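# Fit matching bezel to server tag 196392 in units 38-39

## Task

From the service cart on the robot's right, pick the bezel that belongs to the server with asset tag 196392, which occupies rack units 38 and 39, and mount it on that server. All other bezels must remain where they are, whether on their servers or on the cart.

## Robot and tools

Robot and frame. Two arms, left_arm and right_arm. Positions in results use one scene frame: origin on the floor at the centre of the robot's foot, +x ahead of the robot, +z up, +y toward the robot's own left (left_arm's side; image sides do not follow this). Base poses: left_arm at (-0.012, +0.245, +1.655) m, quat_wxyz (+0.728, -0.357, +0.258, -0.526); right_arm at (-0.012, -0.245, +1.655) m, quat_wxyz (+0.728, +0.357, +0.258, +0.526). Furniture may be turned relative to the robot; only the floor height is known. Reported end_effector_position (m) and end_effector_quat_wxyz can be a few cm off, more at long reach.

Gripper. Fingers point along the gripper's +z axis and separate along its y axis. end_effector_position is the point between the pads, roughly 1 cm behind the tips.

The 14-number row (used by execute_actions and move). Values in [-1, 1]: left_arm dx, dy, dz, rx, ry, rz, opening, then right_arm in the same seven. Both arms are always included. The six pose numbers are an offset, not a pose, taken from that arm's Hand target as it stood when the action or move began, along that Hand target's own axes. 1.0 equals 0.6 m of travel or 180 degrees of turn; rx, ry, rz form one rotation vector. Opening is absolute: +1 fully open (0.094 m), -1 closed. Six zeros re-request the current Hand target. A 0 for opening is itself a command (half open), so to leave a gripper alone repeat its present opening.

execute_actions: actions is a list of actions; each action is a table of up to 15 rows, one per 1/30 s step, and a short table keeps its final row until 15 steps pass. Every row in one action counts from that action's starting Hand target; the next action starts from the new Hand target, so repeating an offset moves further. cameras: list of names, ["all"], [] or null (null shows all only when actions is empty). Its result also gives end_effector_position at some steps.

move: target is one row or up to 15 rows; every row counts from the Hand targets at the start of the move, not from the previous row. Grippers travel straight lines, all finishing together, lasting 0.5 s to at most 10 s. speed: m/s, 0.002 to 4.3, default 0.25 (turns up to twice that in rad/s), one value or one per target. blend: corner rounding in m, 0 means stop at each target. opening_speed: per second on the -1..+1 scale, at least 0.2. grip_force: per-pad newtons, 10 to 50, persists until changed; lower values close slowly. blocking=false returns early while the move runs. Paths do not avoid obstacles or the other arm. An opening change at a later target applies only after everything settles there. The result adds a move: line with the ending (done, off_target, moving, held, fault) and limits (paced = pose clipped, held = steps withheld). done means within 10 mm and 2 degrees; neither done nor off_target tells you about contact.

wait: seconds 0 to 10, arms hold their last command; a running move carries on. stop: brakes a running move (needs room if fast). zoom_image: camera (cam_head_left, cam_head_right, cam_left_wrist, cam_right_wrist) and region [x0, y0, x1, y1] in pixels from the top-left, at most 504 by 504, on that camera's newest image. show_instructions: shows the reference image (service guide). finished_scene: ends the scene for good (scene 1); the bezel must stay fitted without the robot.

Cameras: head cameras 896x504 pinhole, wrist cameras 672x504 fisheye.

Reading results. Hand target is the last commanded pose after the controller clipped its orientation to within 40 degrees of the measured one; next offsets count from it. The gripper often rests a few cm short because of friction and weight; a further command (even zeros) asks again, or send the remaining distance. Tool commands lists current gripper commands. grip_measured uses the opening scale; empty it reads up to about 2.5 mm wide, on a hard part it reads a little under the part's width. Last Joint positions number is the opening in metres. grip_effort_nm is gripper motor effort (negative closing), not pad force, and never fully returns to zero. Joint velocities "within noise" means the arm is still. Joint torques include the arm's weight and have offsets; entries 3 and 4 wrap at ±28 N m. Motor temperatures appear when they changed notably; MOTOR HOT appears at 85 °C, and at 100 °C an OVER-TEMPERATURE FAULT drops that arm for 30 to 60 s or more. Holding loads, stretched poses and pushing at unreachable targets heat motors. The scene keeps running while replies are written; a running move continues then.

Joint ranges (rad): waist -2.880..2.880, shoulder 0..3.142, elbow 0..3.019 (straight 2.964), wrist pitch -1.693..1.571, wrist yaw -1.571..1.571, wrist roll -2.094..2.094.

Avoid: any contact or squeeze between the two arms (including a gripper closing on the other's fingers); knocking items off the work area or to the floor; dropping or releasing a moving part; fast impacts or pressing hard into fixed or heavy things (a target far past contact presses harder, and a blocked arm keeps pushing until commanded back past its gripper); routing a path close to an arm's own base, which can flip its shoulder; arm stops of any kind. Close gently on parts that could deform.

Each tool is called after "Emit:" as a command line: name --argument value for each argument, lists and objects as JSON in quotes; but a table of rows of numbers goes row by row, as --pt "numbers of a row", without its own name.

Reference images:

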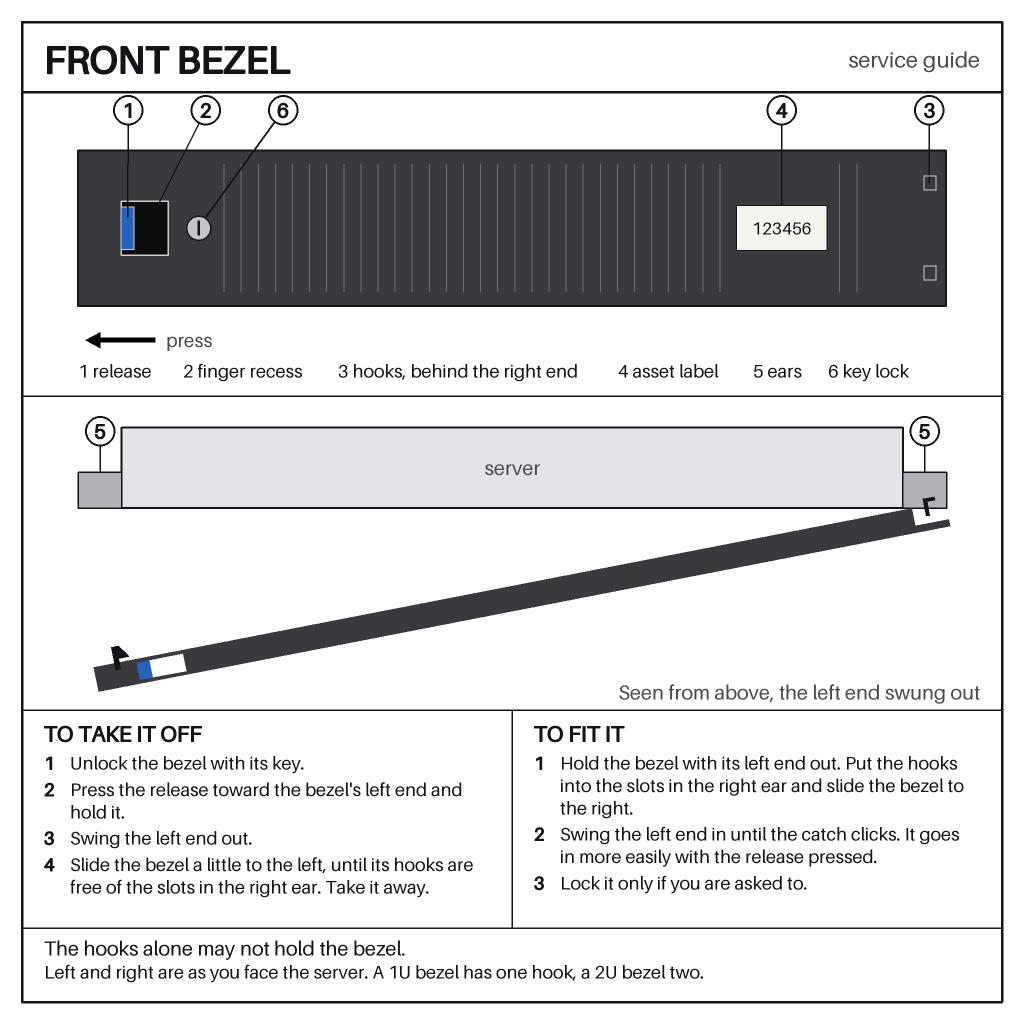

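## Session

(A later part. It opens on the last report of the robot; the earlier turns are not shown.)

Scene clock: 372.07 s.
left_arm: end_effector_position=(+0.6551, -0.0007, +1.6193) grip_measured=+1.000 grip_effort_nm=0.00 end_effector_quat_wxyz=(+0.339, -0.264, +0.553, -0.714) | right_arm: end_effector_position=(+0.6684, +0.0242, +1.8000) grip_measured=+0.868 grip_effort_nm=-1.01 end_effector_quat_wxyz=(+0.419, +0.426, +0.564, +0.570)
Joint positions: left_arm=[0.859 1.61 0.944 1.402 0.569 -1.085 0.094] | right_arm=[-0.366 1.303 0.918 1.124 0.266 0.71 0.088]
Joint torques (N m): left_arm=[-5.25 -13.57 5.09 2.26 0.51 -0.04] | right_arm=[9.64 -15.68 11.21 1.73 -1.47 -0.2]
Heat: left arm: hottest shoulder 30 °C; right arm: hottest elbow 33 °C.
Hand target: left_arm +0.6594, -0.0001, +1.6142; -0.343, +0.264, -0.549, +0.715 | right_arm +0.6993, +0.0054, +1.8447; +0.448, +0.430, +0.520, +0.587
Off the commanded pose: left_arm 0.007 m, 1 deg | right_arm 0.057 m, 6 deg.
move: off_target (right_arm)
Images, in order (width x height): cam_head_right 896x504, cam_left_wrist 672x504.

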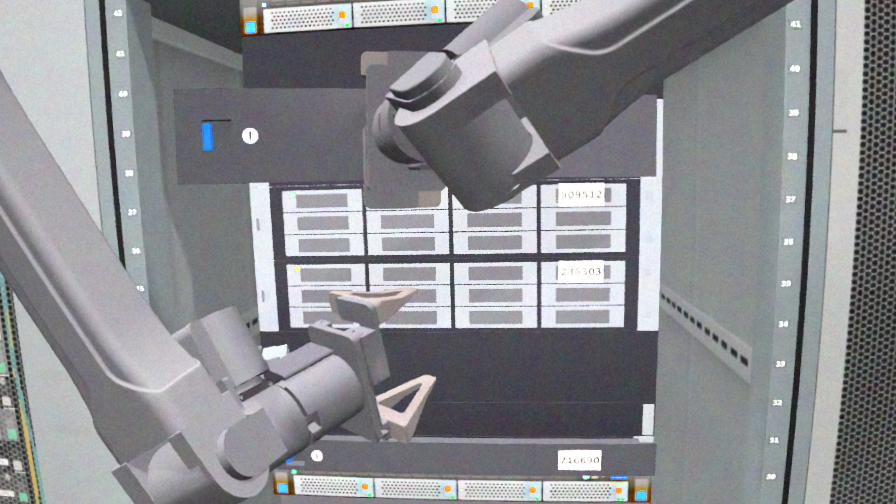

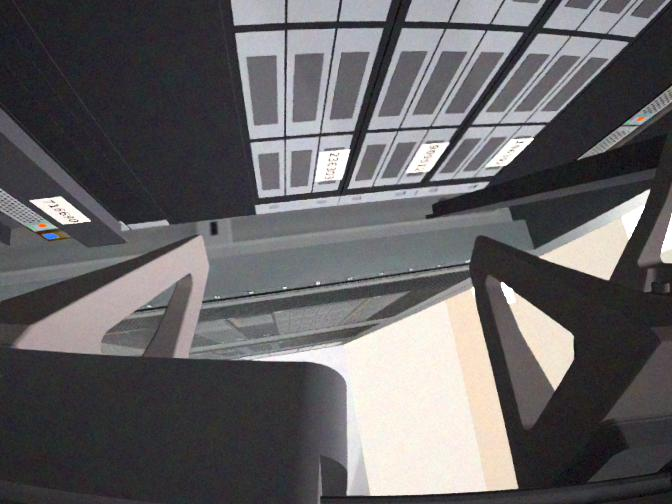

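Emit:
move --target '[0,0,0,0,0,0,1,-0.022,0,-0.004,0,0,-0.003,0.6]' --speed 0.05 --cameras '["cam_head_right","cam_left_wrist"]'

Emit:
zoom_image --camera "cam_left_wrist" --region '[400, 150, 540, 255]'

Emit:
zoom_image --camera "cam_head_right" --region '[600, 80, 760, 200]'

Scene clock: 377.70 s.
left_arm: end_effector_position=(+0.6551, -0.0007, +1.6193) grip_measured=+1.000 grip_effort_nm=0.00 end_effector_quat_wxyz=(+0.339, -0.264, +0.553, -0.714) | right_arm: end_effector_position=(+0.6712, +0.0223, +1.7913) grip_measured=+0.868 grip_effort_nm=-1.01 end_effector_quat_wxyz=(+0.420, +0.420, +0.573, +0.565)
Joint positions: left_arm=[0.859 1.61 0.944 1.402 0.569 -1.085 0.094] | right_arm=[-0.387 1.303 0.918 1.107 0.252 0.71 0.088]
Joint torques (N m): left_arm=[-5.07 -13.68 5.03 2.28 0.52 -0.05] | right_arm=[9.47 -18.61 9.78 1.99 -1.4 -0.12]
Heat: left arm: hottest shoulder 30 °C; right arm: hottest elbow 33 °C.
Hand target: left_arm +0.6594, -0.0001, +1.6142; -0.343, +0.264, -0.549, +0.715 | right_arm +0.7000, -0.0079, +1.8439; +0.451, +0.427, +0.522, +0.584
Off the commanded pose: left_arm 0.007 m, 1 deg | right_arm 0.067 m, 7 deg.
move: off_target (right_arm)
Images, in order (width x height): cam_head_right 896x504, cam_left_wrist 672x504.

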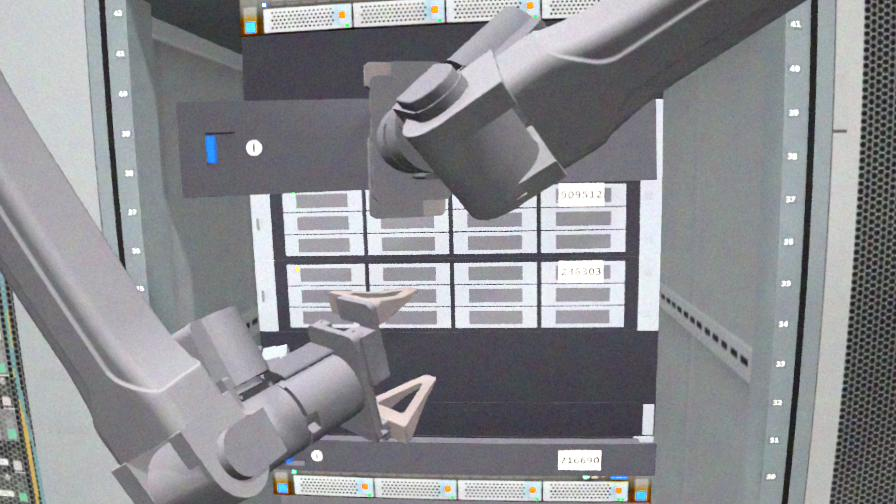

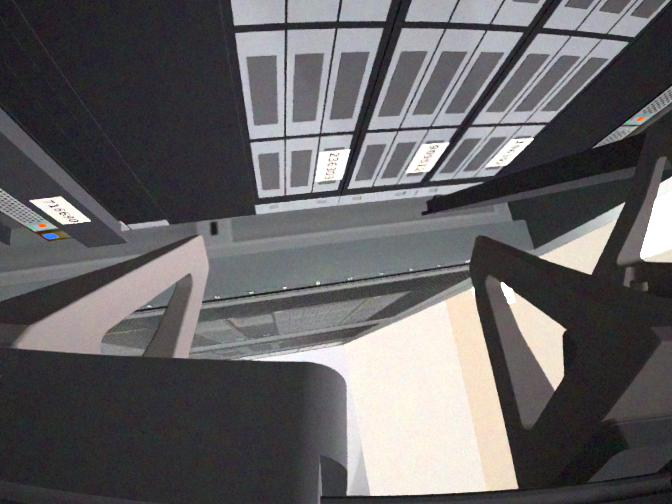

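Scaled by 3.600 from the camera's 672x504 image, which has a finer 960x720 frame.

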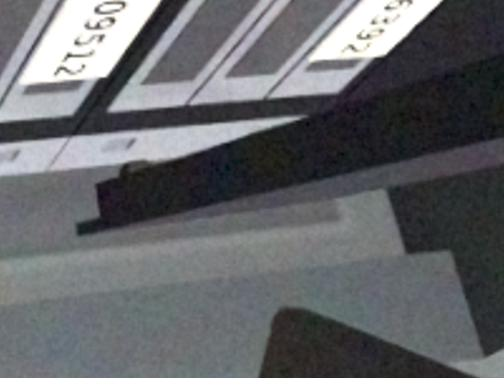

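Scaled by 3.150 from the camera's 896x504 image, which has a finer 1280x720 frame.

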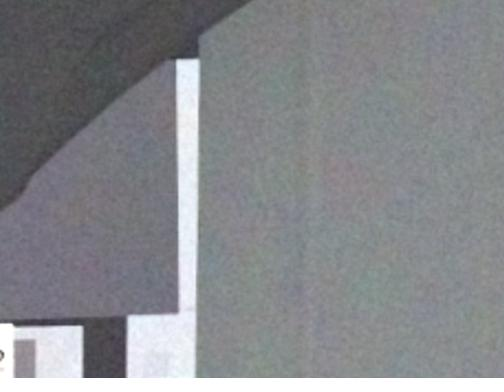

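Emit:
move --pt "0 0 0 0 0 0 1 0.012 0.002 -0.0655 0 0 0 0.6" --pt "0 0 0 0 0 0 1 -0.003 0 -0.001 0 0 0 0.6" --speed 0.06 --blend '[0.005,0]' --cameras '["cam_head_right","cam_left_wrist"]'

Emit:
zoom_image --camera "cam_left_wrist" --region '[400, 150, 540, 255]'

Emit:
zoom_image --camera "cam_head_right" --region '[600, 80, 760, 200]'

Scene clock: 386.20 s.
left_arm: end_effector_position=(+0.6551, -0.0007, +1.6193) grip_measured=+1.000 grip_effort_nm=0.00 end_effector_quat_wxyz=(+0.339, -0.264, +0.553, -0.714) | right_arm: end_effector_position=(+0.6653, +0.0175, +1.7908) grip_measured=+0.868 grip_effort_nm=-1.01 end_effector_quat_wxyz=(+0.418, +0.419, +0.575, +0.565)
Joint positions: left_arm=[0.859 1.61 0.944 1.402 0.569 -1.085 0.094] | right_arm=[-0.388 1.285 0.895 1.105 0.25 0.71 0.088]
Joint torques (N m): left_arm=[-5.07 -13.68 5.07 2.26 0.53 -0.03] | right_arm=[9.29 -17.32 11.1 1.83 -1.43 -0.12]
Heat: left arm: hottest shoulder 31 °C; right arm: hottest elbow 33 °C.
Hand target: left_arm +0.6594, -0.0001, +1.6142; -0.343, +0.264, -0.549, +0.715 | right_arm +0.6998, -0.0098, +1.8438; +0.451, +0.427, +0.522, +0.584
Off the commanded pose: left_arm 0.007 m, 1 deg | right_arm 0.069 m, 8 deg.
move: off_target (right_arm)
Images, in order (width x height): cam_head_right 896x504, cam_left_wrist 672x504.

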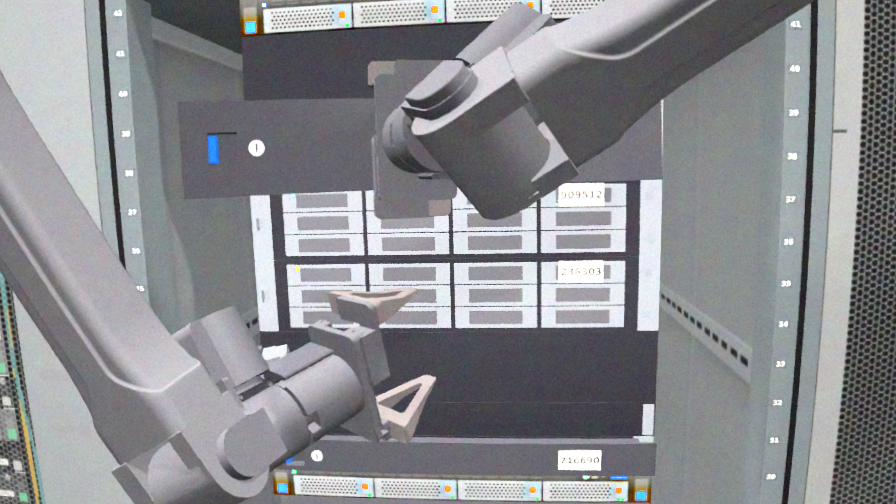

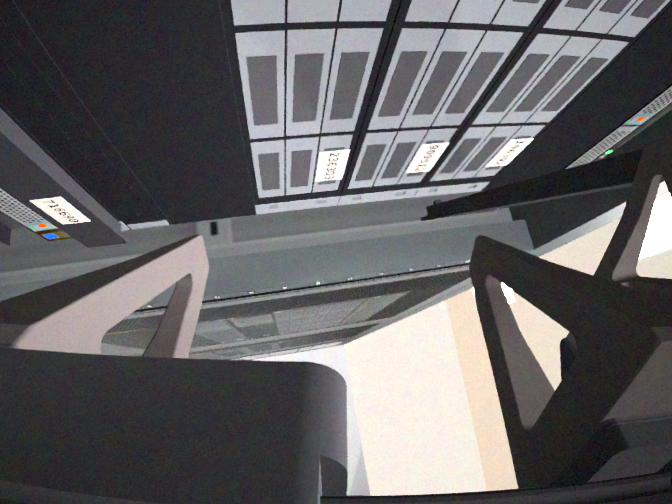

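Scaled by 3.600 from the camera's 672x504 image, which has a finer 960x720 frame.

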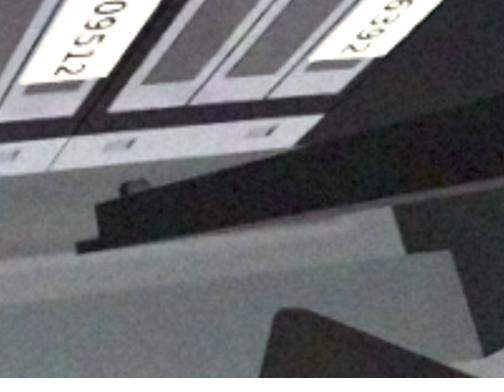

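Scaled by 3.150 from the camera's 896x504 image, which has a finer 1280x720 frame.

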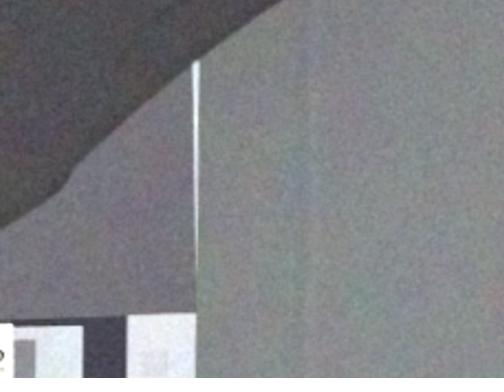

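Emit:
move --pt "0 0 0 0 0 0 1 0.004 0.002 -0.0655 0 0 -0.003 0.6" --pt "0 0 0 0 0 0 1 -0.014 0.003 0.0175 0 0 -0.003 0.6" --speed 0.06 --blend '[0.005,0]' --cameras '["cam_head_right","cam_left_wrist"]'

Emit:
zoom_image --camera "cam_left_wrist" --region '[400, 150, 540, 255]'

Emit:
zoom_image --camera "cam_head_right" --region '[600, 80, 760, 200]'

Scene clock: 401.40 s.
left_arm: end_effector_position=(+0.6551, -0.0007, +1.6193) grip_measured=+1.000 grip_effort_nm=0.00 end_effector_quat_wxyz=(+0.339, -0.264, +0.553, -0.714) | right_arm: end_effector_position=(+0.6787, +0.0089, +1.7953) grip_measured=+0.868 grip_effort_nm=-1.01 end_effector_quat_wxyz=(+0.424, +0.417, +0.575, +0.562)
Joint positions: left_arm=[0.859 1.61 0.944 1.402 0.569 -1.085 0.094] | right_arm=[-0.406 1.269 0.92 1.067 0.239 0.71 0.088]
Joint torques (N m): left_arm=[-5.19 -13.45 5.07 2.24 0.53 -0.05] | right_arm=[8.94 -17.03 11.54 1.89 -1.4 -0.1]
Heat: left arm: hottest shoulder 31 °C; right arm: hottest elbow 33 °C.
Hand target: left_arm +0.6594, -0.0001, +1.6142; -0.343, +0.264, -0.549, +0.715 | right_arm +0.7117, -0.0156, +1.8462; +0.453, +0.425, +0.525, +0.582
Off the commanded pose: left_arm 0.007 m, 1 deg | right_arm 0.066 m, 7 deg.
move: off_target (right_arm)
Images, in order (width x height): cam_head_right 896x504, cam_left_wrist 672x504.

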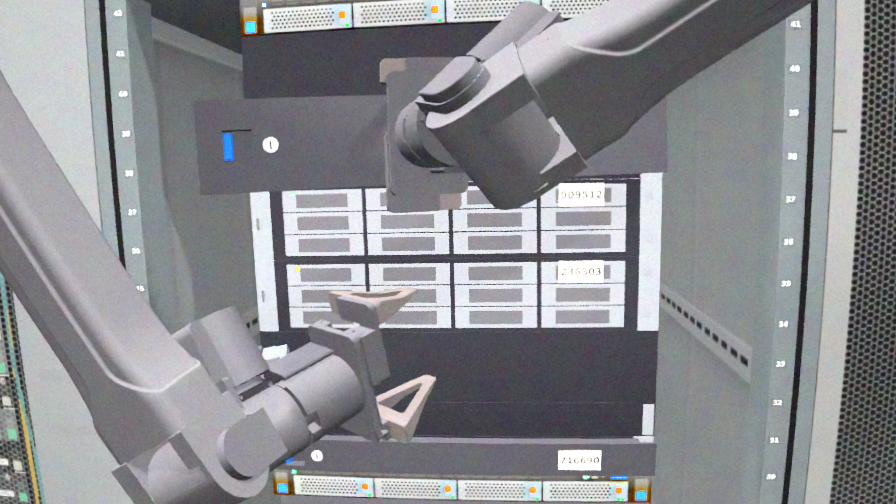

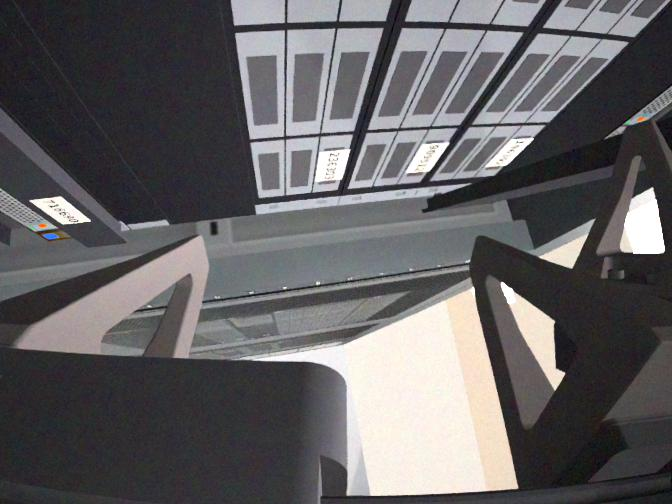

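Scaled by 3.600 from the camera's 672x504 image, which has a finer 960x720 frame.

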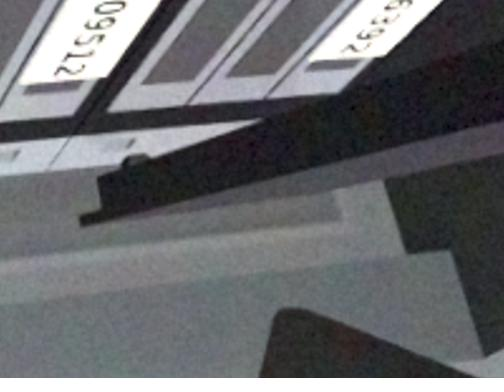

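Scaled by 3.150 from the camera's 896x504 image, which has a finer 1280x720 frame.

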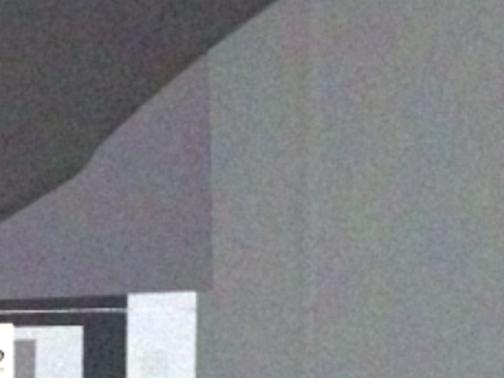

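Emit:
move --pt "0 0 0 0 0 0 1 0.020 0.002 -0.0655 0 0 0.006 0.6" --pt "0 0 0 0 0 0 1 0.002 -0.001 0.010 0 0 0.006 0.6" --speed 0.06 --blend '[0.005,0]' --cameras '["cam_head_right","cam_left_wrist"]'

Emit:
zoom_image --camera "cam_left_wrist" --region '[400, 150, 540, 255]'

Emit:
zoom_image --camera "cam_head_right" --region '[600, 80, 760, 200]'

Scene clock: 407.10 s.
left_arm: end_effector_position=(+0.6551, -0.0007, +1.6193) grip_measured=+1.000 grip_effort_nm=0.00 end_effector_quat_wxyz=(+0.339, -0.264, +0.553, -0.714) | right_arm: end_effector_position=(+0.6854, +0.0066, +1.8002) grip_measured=+0.868 grip_effort_nm=-1.01 end_effector_quat_wxyz=(+0.422, +0.423, +0.567, +0.567)
Joint positions: left_arm=[0.859 1.61 0.944 1.402 0.569 -1.085 0.094] | right_arm=[-0.407 1.269 0.937 1.062 0.237 0.728 0.088]
Joint torques (N m): left_arm=[-5.36 -13.86 5.04 2.29 0.53 -0.05] | right_arm=[9.23 -16.09 11.78 1.74 -1.41 -0.06]
Heat: left arm: hottest shoulder 31 °C; right arm: hottest elbow 34 °C.
Hand target: left_arm +0.6594, -0.0001, +1.6142; -0.343, +0.264, -0.549, +0.715 | right_arm +0.7174, -0.0132, +1.8462; +0.448, +0.430, +0.520, +0.586
Off the commanded pose: left_arm 0.007 m, 1 deg | right_arm 0.059 m, 6 deg.
move: off_target (right_arm)
Images, in order (width x height): cam_head_right 896x504, cam_left_wrist 672x504.

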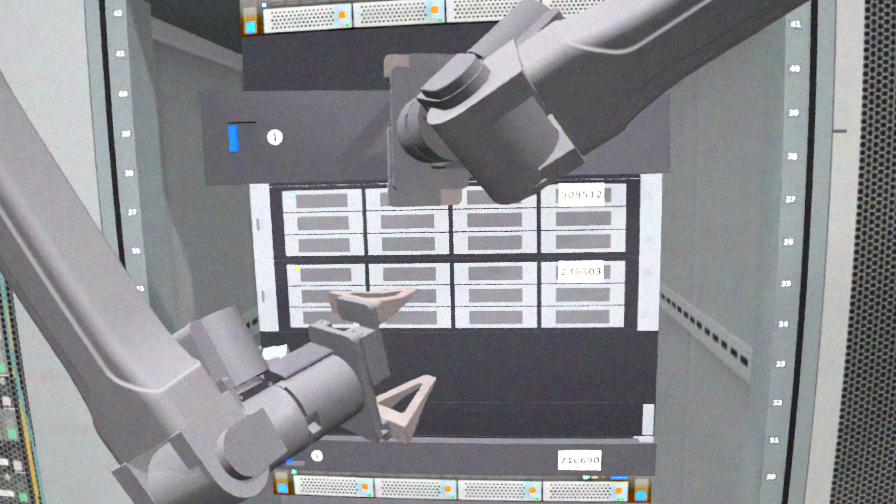

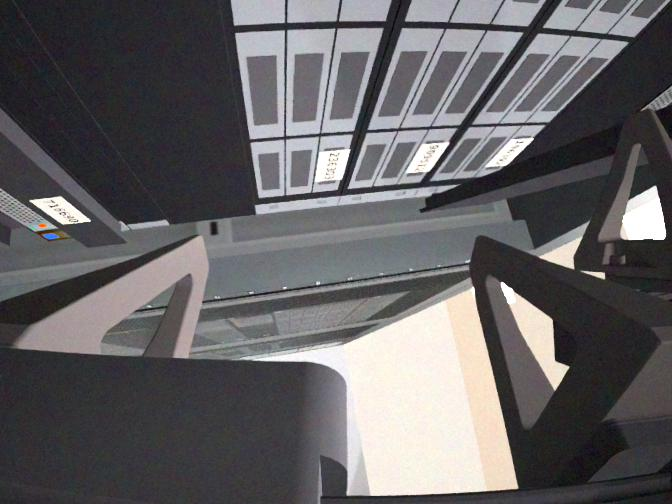

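Scaled by 3.600 from the camera's 672x504 image, which has a finer 960x720 frame.

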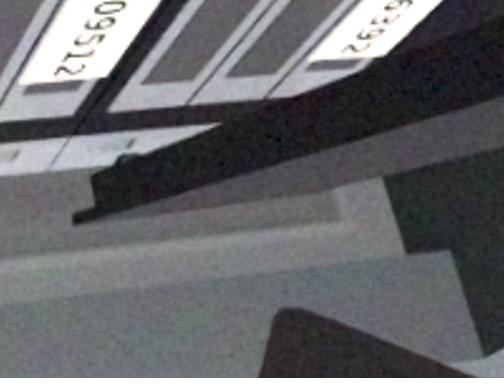

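Scaled by 3.150 from the camera's 896x504 image, which has a finer 1280x720 frame.

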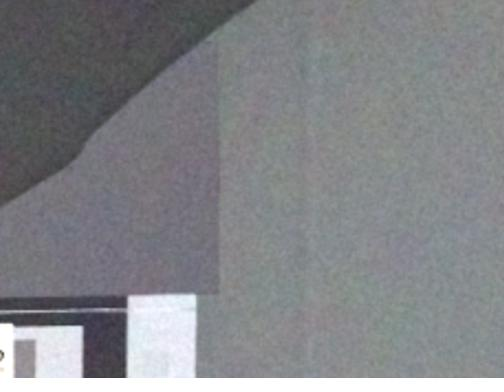

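Emit:
zoom_image --camera "cam_left_wrist" --region '[380, 80, 672, 300]'

Scaled by 1.726 from the camera's 672x504 image, which has a finer 960x720 frame.

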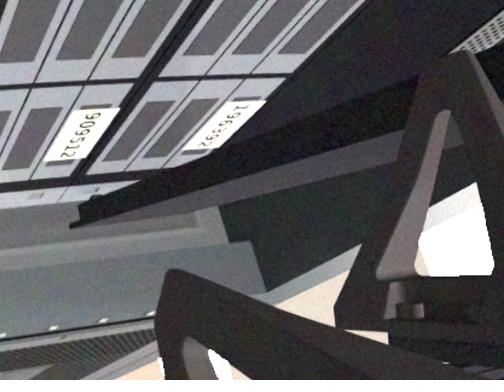

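Emit:
move --pt "0 0 0 0 0 0 1 0.016 -0.002 -0.0655 0 0 0 0.6" --pt "0 0 0 0 0 0 1 0.002 -0.008 0.010 0 0 0 0.6" --speed 0.06 --blend '[0.005,0]' --cameras '["cam_head_right","cam_left_wrist"]'

Emit:
zoom_image --camera "cam_left_wrist" --region '[400, 150, 540, 255]'

Emit:
zoom_image --camera "cam_head_right" --region '[600, 80, 760, 200]'

Scene clock: 436.33 s.
left_arm: end_effector_position=(+0.6551, -0.0007, +1.6193) grip_measured=+1.000 grip_effort_nm=0.00 end_effector_quat_wxyz=(+0.339, -0.264, +0.553, -0.714) | right_arm: end_effector_position=(+0.6932, +0.0026, +1.8024) grip_measured=+0.868 grip_effort_nm=-1.01 end_effector_quat_wxyz=(+0.425, +0.426, +0.561, +0.568)
Joint positions: left_arm=[0.859 1.61 0.944 1.402 0.569 -1.085 0.094] | right_arm=[-0.417 1.269 0.954 1.058 0.23 0.737 0.088]
Joint torques (N m): left_arm=[-5.48 -13.74 5.05 2.33 0.5 -0.05] | right_arm=[9.29 -14.86 12.03 1.8 -1.39 -0.1]
Heat: left arm: hottest shoulder 31 °C; right arm: hottest elbow 36 °C.
Hand target: left_arm +0.6594, -0.0001, +1.6142; -0.343, +0.264, -0.549, +0.715 | right_arm +0.7233, -0.0105, +1.8420; +0.448, +0.430, +0.520, +0.586
Off the commanded pose: left_arm 0.007 m, 1 deg | right_arm 0.051 m, 6 deg.
move: off_target (right_arm)
Images, in order (width x height): cam_head_right 896x504, cam_left_wrist 672x504.

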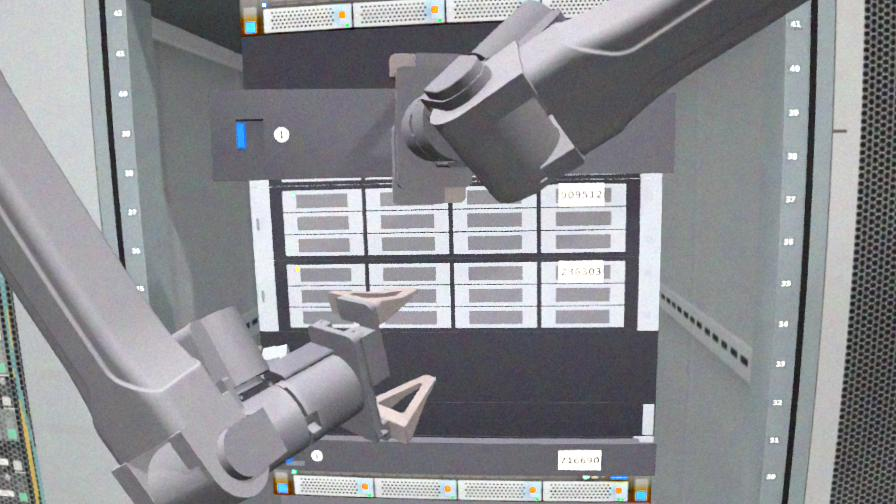

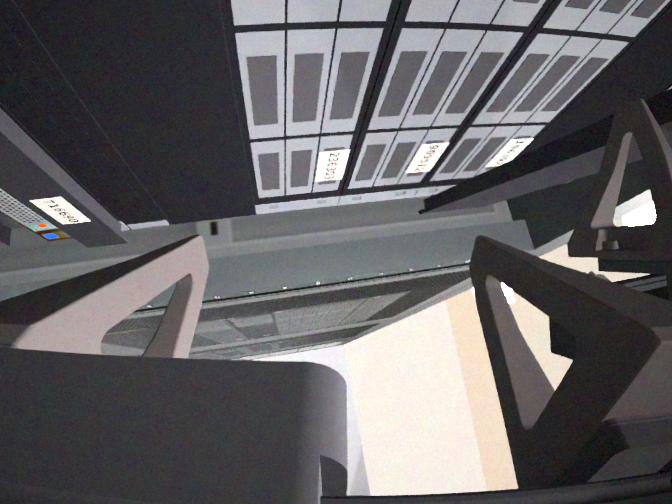

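Scaled by 3.600 from the camera's 672x504 image, which has a finer 960x720 frame.

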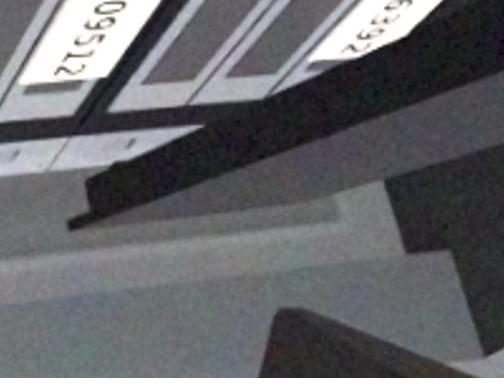

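Scaled by 3.150 from the camera's 896x504 image, which has a finer 1280x720 frame.

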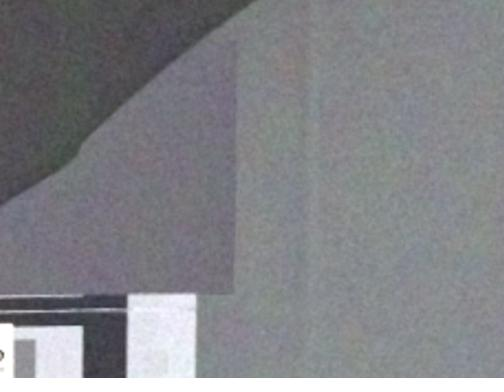

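Emit:
wait --seconds 0 --cameras '["cam_right_wrist","cam_head_left"]'

Scene clock: 441.47 s.
left_arm: end_effector_position=(+0.6551, -0.0007, +1.6193) grip_measured=+1.000 grip_effort_nm=0.00 end_effector_quat_wxyz=(+0.339, -0.264, +0.553, -0.714) | right_arm: end_effector_position=(+0.6934, +0.0025, +1.8026) grip_measured=+0.868 grip_effort_nm=-1.01 end_effector_quat_wxyz=(+0.425, +0.426, +0.561, +0.569)
Joint positions: left_arm=[0.859 1.61 0.944 1.402 0.569 -1.085 0.094] | right_arm=[-0.417 1.269 0.954 1.058 0.23 0.737 0.088]
Joint torques (N m): left_arm=[-5.36 -13.39 5.01 2.25 0.53 -0.04] | right_arm=[9 -14.92 11.95 1.73 -1.4 -0.08]
Heat: left arm: hottest shoulder 31 °C; right arm: hottest elbow 36 °C.
Hand target: left_arm +0.6594, -0.0001, +1.6142; -0.343, +0.264, -0.549, +0.715 | right_arm +0.7234, -0.0106, +1.8421; +0.448, +0.430, +0.520, +0.586
Tool commands: left_gripper/opening=+1.0 right_gripper/opening=+0.6
Off the commanded pose: left_arm 0.007 m, 1 deg | right_arm 0.051 m, 6 deg.
Images, in order (width x height): cam_head_left 896x504, cam_right_wrist 672x504.

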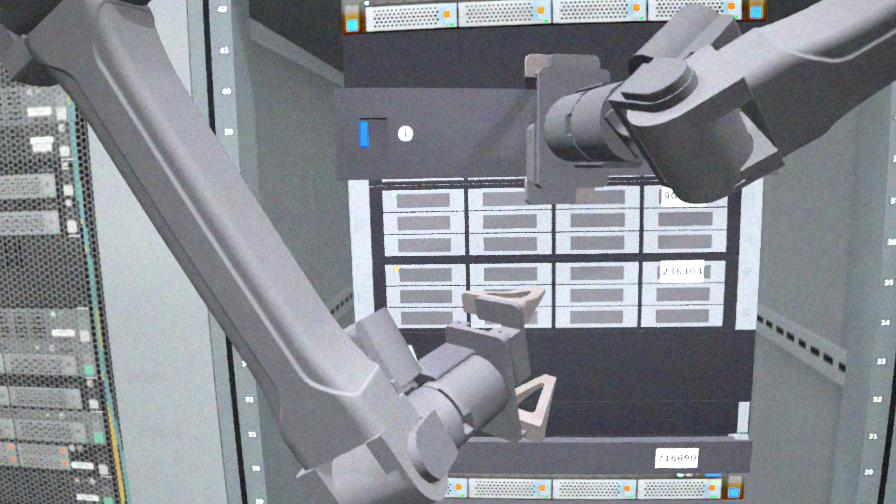

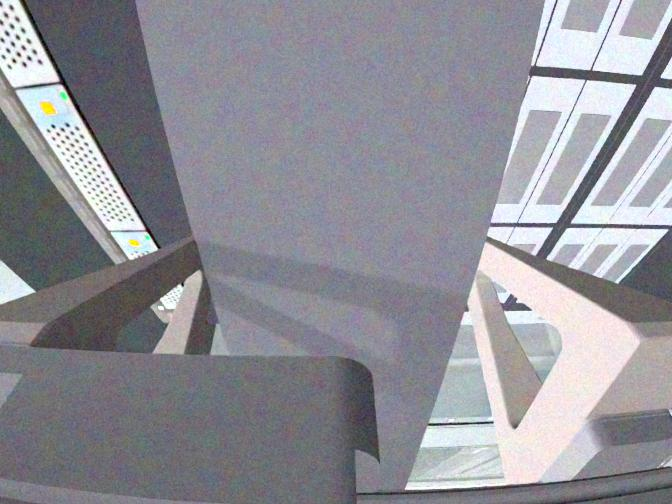

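Emit:
move --target '[0,0,0,0,0,0,1,0.020,-0.008,-0.050,0,0,0,0.6]' --speed 0.06 --cameras '["cam_head_right","cam_left_wrist","cam_right_wrist"]'

Emit:
zoom_image --camera "cam_left_wrist" --region '[400, 150, 540, 255]'

Emit:
zoom_image --camera "cam_head_right" --region '[600, 80, 760, 200]'

Scene clock: 445.80 s.
left_arm: end_effector_position=(+0.6551, -0.0007, +1.6193) grip_measured=+1.000 grip_effort_nm=0.00 end_effector_quat_wxyz=(+0.339, -0.264, +0.553, -0.714) | right_arm: end_effector_position=(+0.6904, -0.0027, +1.8022) grip_measured=+0.868 grip_effort_nm=-1.01 end_effector_quat_wxyz=(+0.434, +0.434, +0.549, +0.567)
Joint positions: left_arm=[0.859 1.61 0.944 1.402 0.569 -1.085 0.094] | right_arm=[-0.417 1.275 0.942 1.108 0.242 0.737 0.088]
Joint torques (N m): left_arm=[-5.36 -13.68 5.04 2.29 0.53 -0.05] | right_arm=[11.11 -15.03 6.67 3.1 -1.12 -0.27]
Heat: left arm: hottest shoulder 31 °C; right arm: hottest elbow 36 °C.
Hand target: left_arm +0.6594, -0.0001, +1.6142; -0.343, +0.264, -0.549, +0.715 | right_arm +0.6918, -0.0052, +1.8350; +0.448, +0.430, +0.520, +0.586
Off the commanded pose: left_arm 0.007 m, 1 deg | right_arm 0.033 m, 4 deg.
move: off_target (right_arm)
Images, in order (width x height): cam_head_right 896x504, cam_left_wrist 672x504, cam_right_wrist 672x504.

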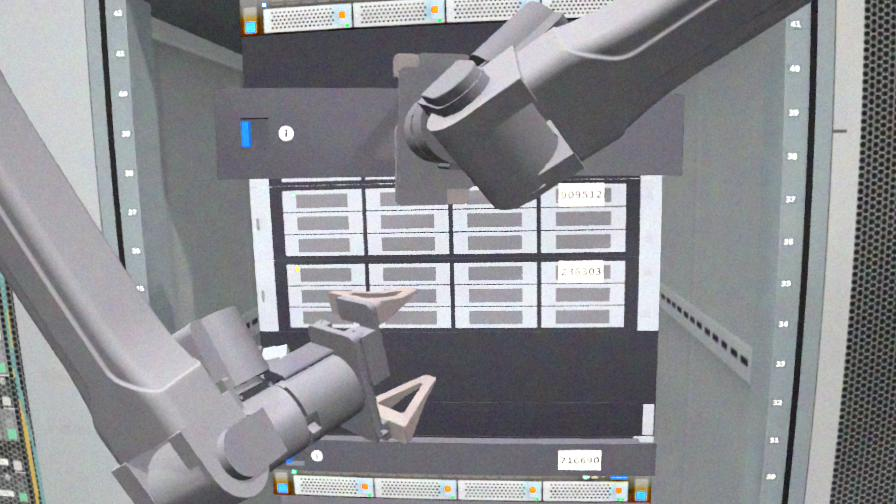

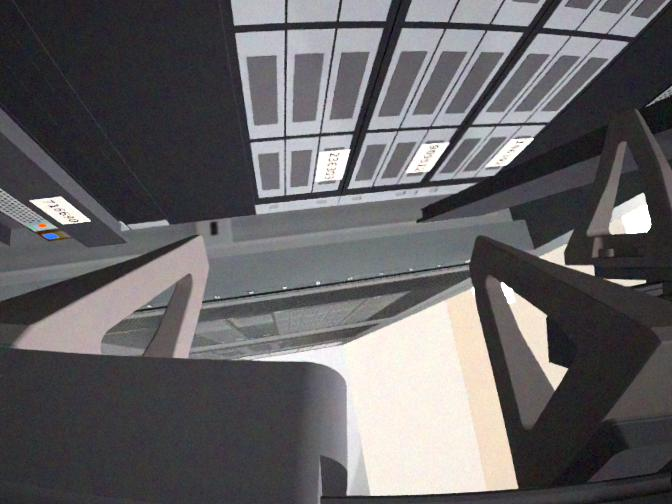

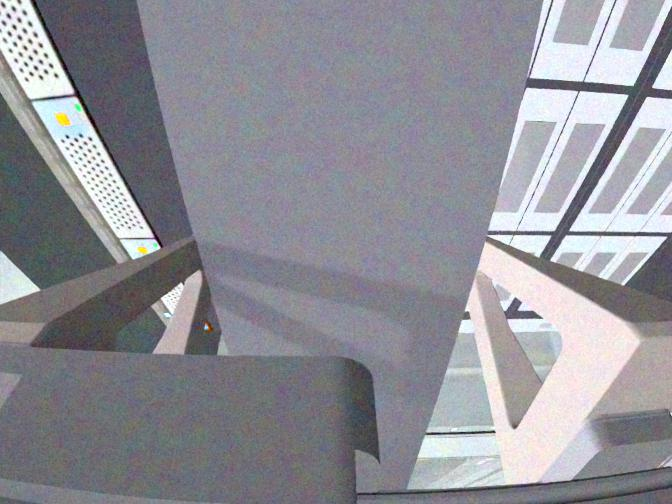

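Scaled by 3.600 from the camera's 672x504 image, which has a finer 960x720 frame.

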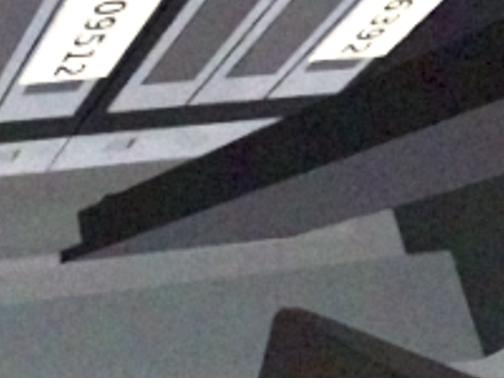

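Scaled by 3.150 from the camera's 896x504 image, which has a finer 1280x720 frame.

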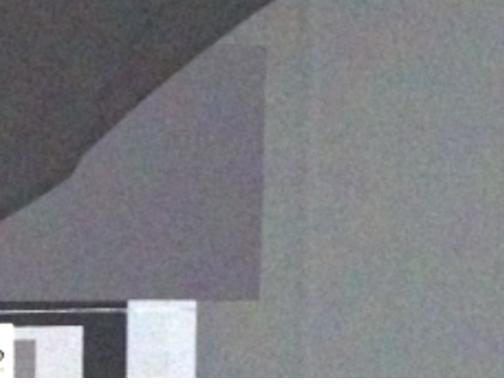

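Emit:
move --pt "0 0 0 0 0 0 1 0.0065 0.019 -0.1205 0 0 0 0.6" --pt "0 0 0 0 0 0 1 -0.0265 0.014 0.022 0 0 0 0.6" --speed 0.08 --cameras '["cam_head_right","cam_left_wrist","cam_right_wrist"]'

Emit:
zoom_image --camera "cam_left_wrist" --region '[400, 150, 540, 255]'

Emit:
zoom_image --camera "cam_head_right" --region '[600, 80, 760, 200]'

Scene clock: 458.77 s.
left_arm: end_effector_position=(+0.6551, -0.0007, +1.6193) grip_measured=+1.000 grip_effort_nm=0.00 end_effector_quat_wxyz=(+0.339, -0.264, +0.553, -0.714) | right_arm: end_effector_position=(+0.6794, -0.0054, +1.8054) grip_measured=+0.868 grip_effort_nm=-1.01 end_effector_quat_wxyz=(+0.426, +0.426, +0.561, +0.568)
Joint positions: left_arm=[0.859 1.61 0.944 1.402 0.569 -1.085 0.094] | right_arm=[-0.408 1.236 0.907 1.074 0.237 0.73 0.088]
Joint torques (N m): left_arm=[-5.25 -13.74 5.05 2.33 0.52 -0.03] | right_arm=[8.59 -14.68 11.69 1.84 -1.41 -0.05]
Heat: left arm: hottest shoulder 31 °C; right arm: hottest elbow 35 °C.
Hand target: left_arm +0.6594, -0.0001, +1.6142; -0.343, +0.264, -0.549, +0.715 | right_arm +0.7076, -0.0182, +1.8439; +0.448, +0.430, +0.521, +0.586
Off the commanded pose: left_arm 0.007 m, 1 deg | right_arm 0.049 m, 6 deg.
move: off_target (right_arm)
Images, in order (width x height): cam_head_right 896x504, cam_left_wrist 672x504, cam_right_wrist 672x504.

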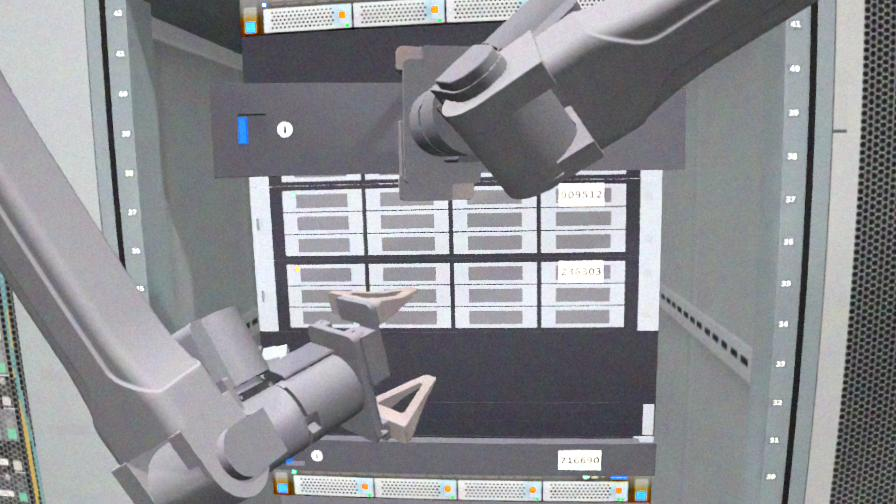

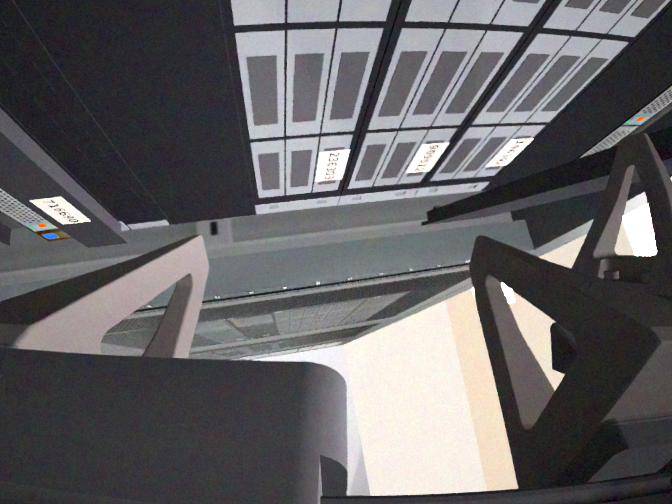

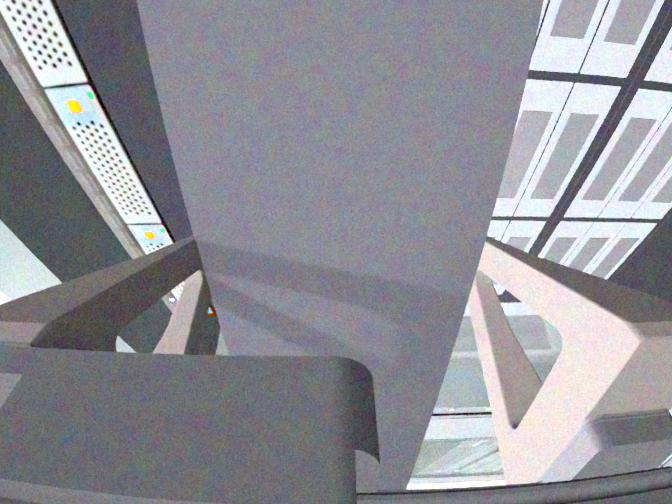

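Scaled by 3.600 from the camera's 672x504 image, which has a finer 960x720 frame.

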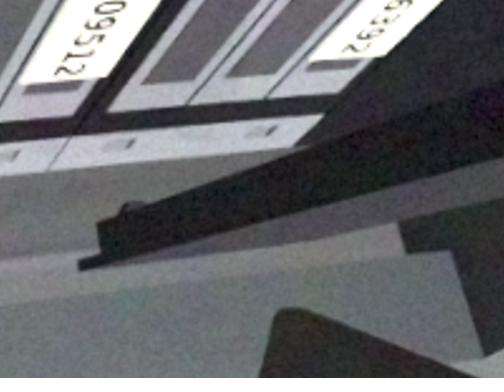

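Scaled by 3.150 from the camera's 896x504 image, which has a finer 1280x720 frame.

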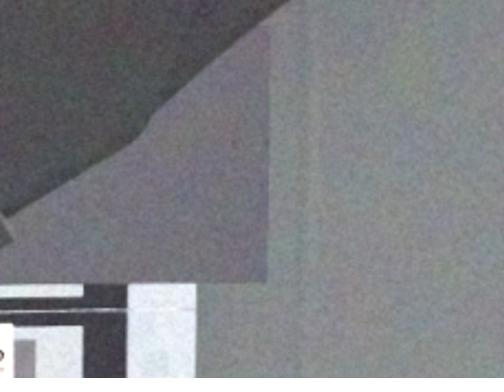

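Emit:
move --pt "0 0 0 0 0 0 1 0.045 -0.009 -0.106 0 0 0 0.6" --pt "0 0 0 0 0 0 1 0.015 -0.018 0.0225 0 0 0 0.6" --speed 0.08 --cameras '["cam_head_right","cam_left_wrist"]'

Emit:
zoom_image --camera "cam_left_wrist" --region '[400, 150, 540, 255]'

Emit:
zoom_image --camera "cam_head_right" --region '[600, 80, 760, 200]'

Scene clock: 466.40 s.
left_arm: end_effector_position=(+0.6551, -0.0007, +1.6193) grip_measured=+1.000 grip_effort_nm=0.00 end_effector_quat_wxyz=(+0.339, -0.264, +0.553, -0.714) | right_arm: end_effector_position=(+0.6907, +0.0076, +1.7947) grip_measured=+0.868 grip_effort_nm=-1.02 end_effector_quat_wxyz=(+0.425, +0.426, +0.562, +0.568)
Joint positions: left_arm=[0.859 1.61 0.944 1.402 0.569 -1.085 0.094] | right_arm=[-0.42 1.289 0.951 1.078 0.229 0.74 0.088]
Joint torques (N m): left_arm=[-5.36 -13.68 5.09 2.29 0.52 -0.03] | right_arm=[9.05 -15.56 11.7 1.98 -1.42 -0.08]
Heat: left arm: hottest shoulder 31 °C; right arm: hottest elbow 35 °C.
Hand target: left_arm +0.6594, -0.0001, +1.6142; -0.343, +0.264, -0.549, +0.715 | right_arm +0.7194, -0.0058, +1.8348; +0.448, +0.430, +0.520, +0.587
Off the commanded pose: left_arm 0.007 m, 1 deg | right_arm 0.051 m, 6 deg.
move: off_target (right_arm)
Images, in order (width x height): cam_head_right 896x504, cam_left_wrist 672x504.

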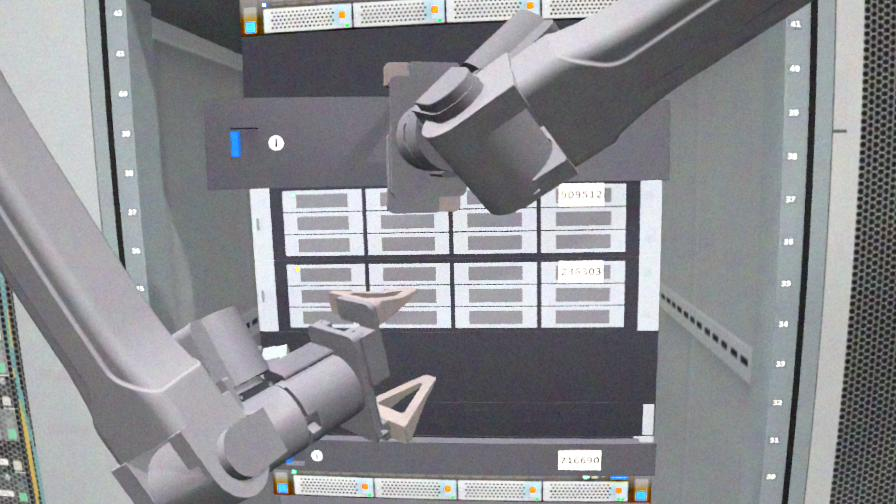

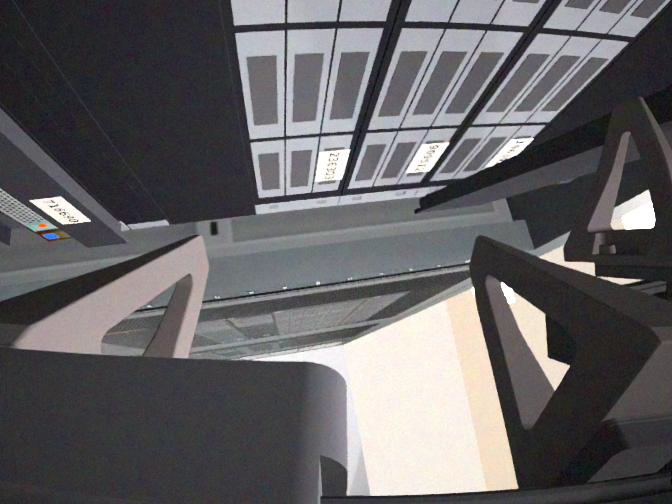

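Scaled by 3.600 from the camera's 672x504 image, which has a finer 960x720 frame.

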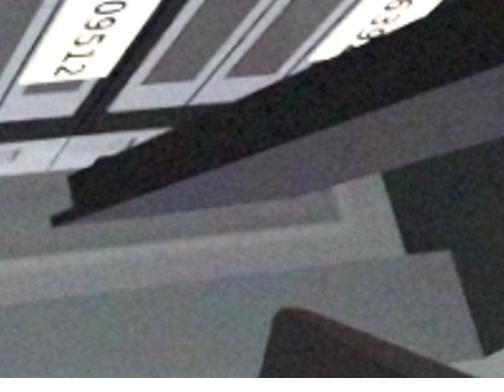

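Scaled by 3.150 from the camera's 896x504 image, which has a finer 1280x720 frame.

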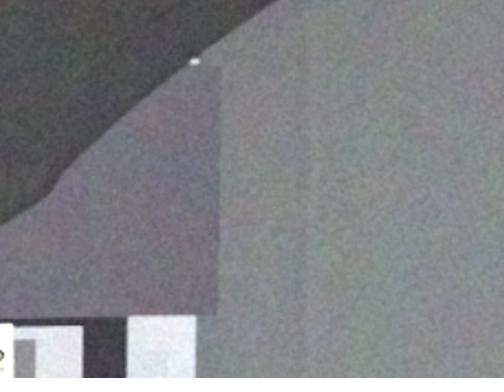

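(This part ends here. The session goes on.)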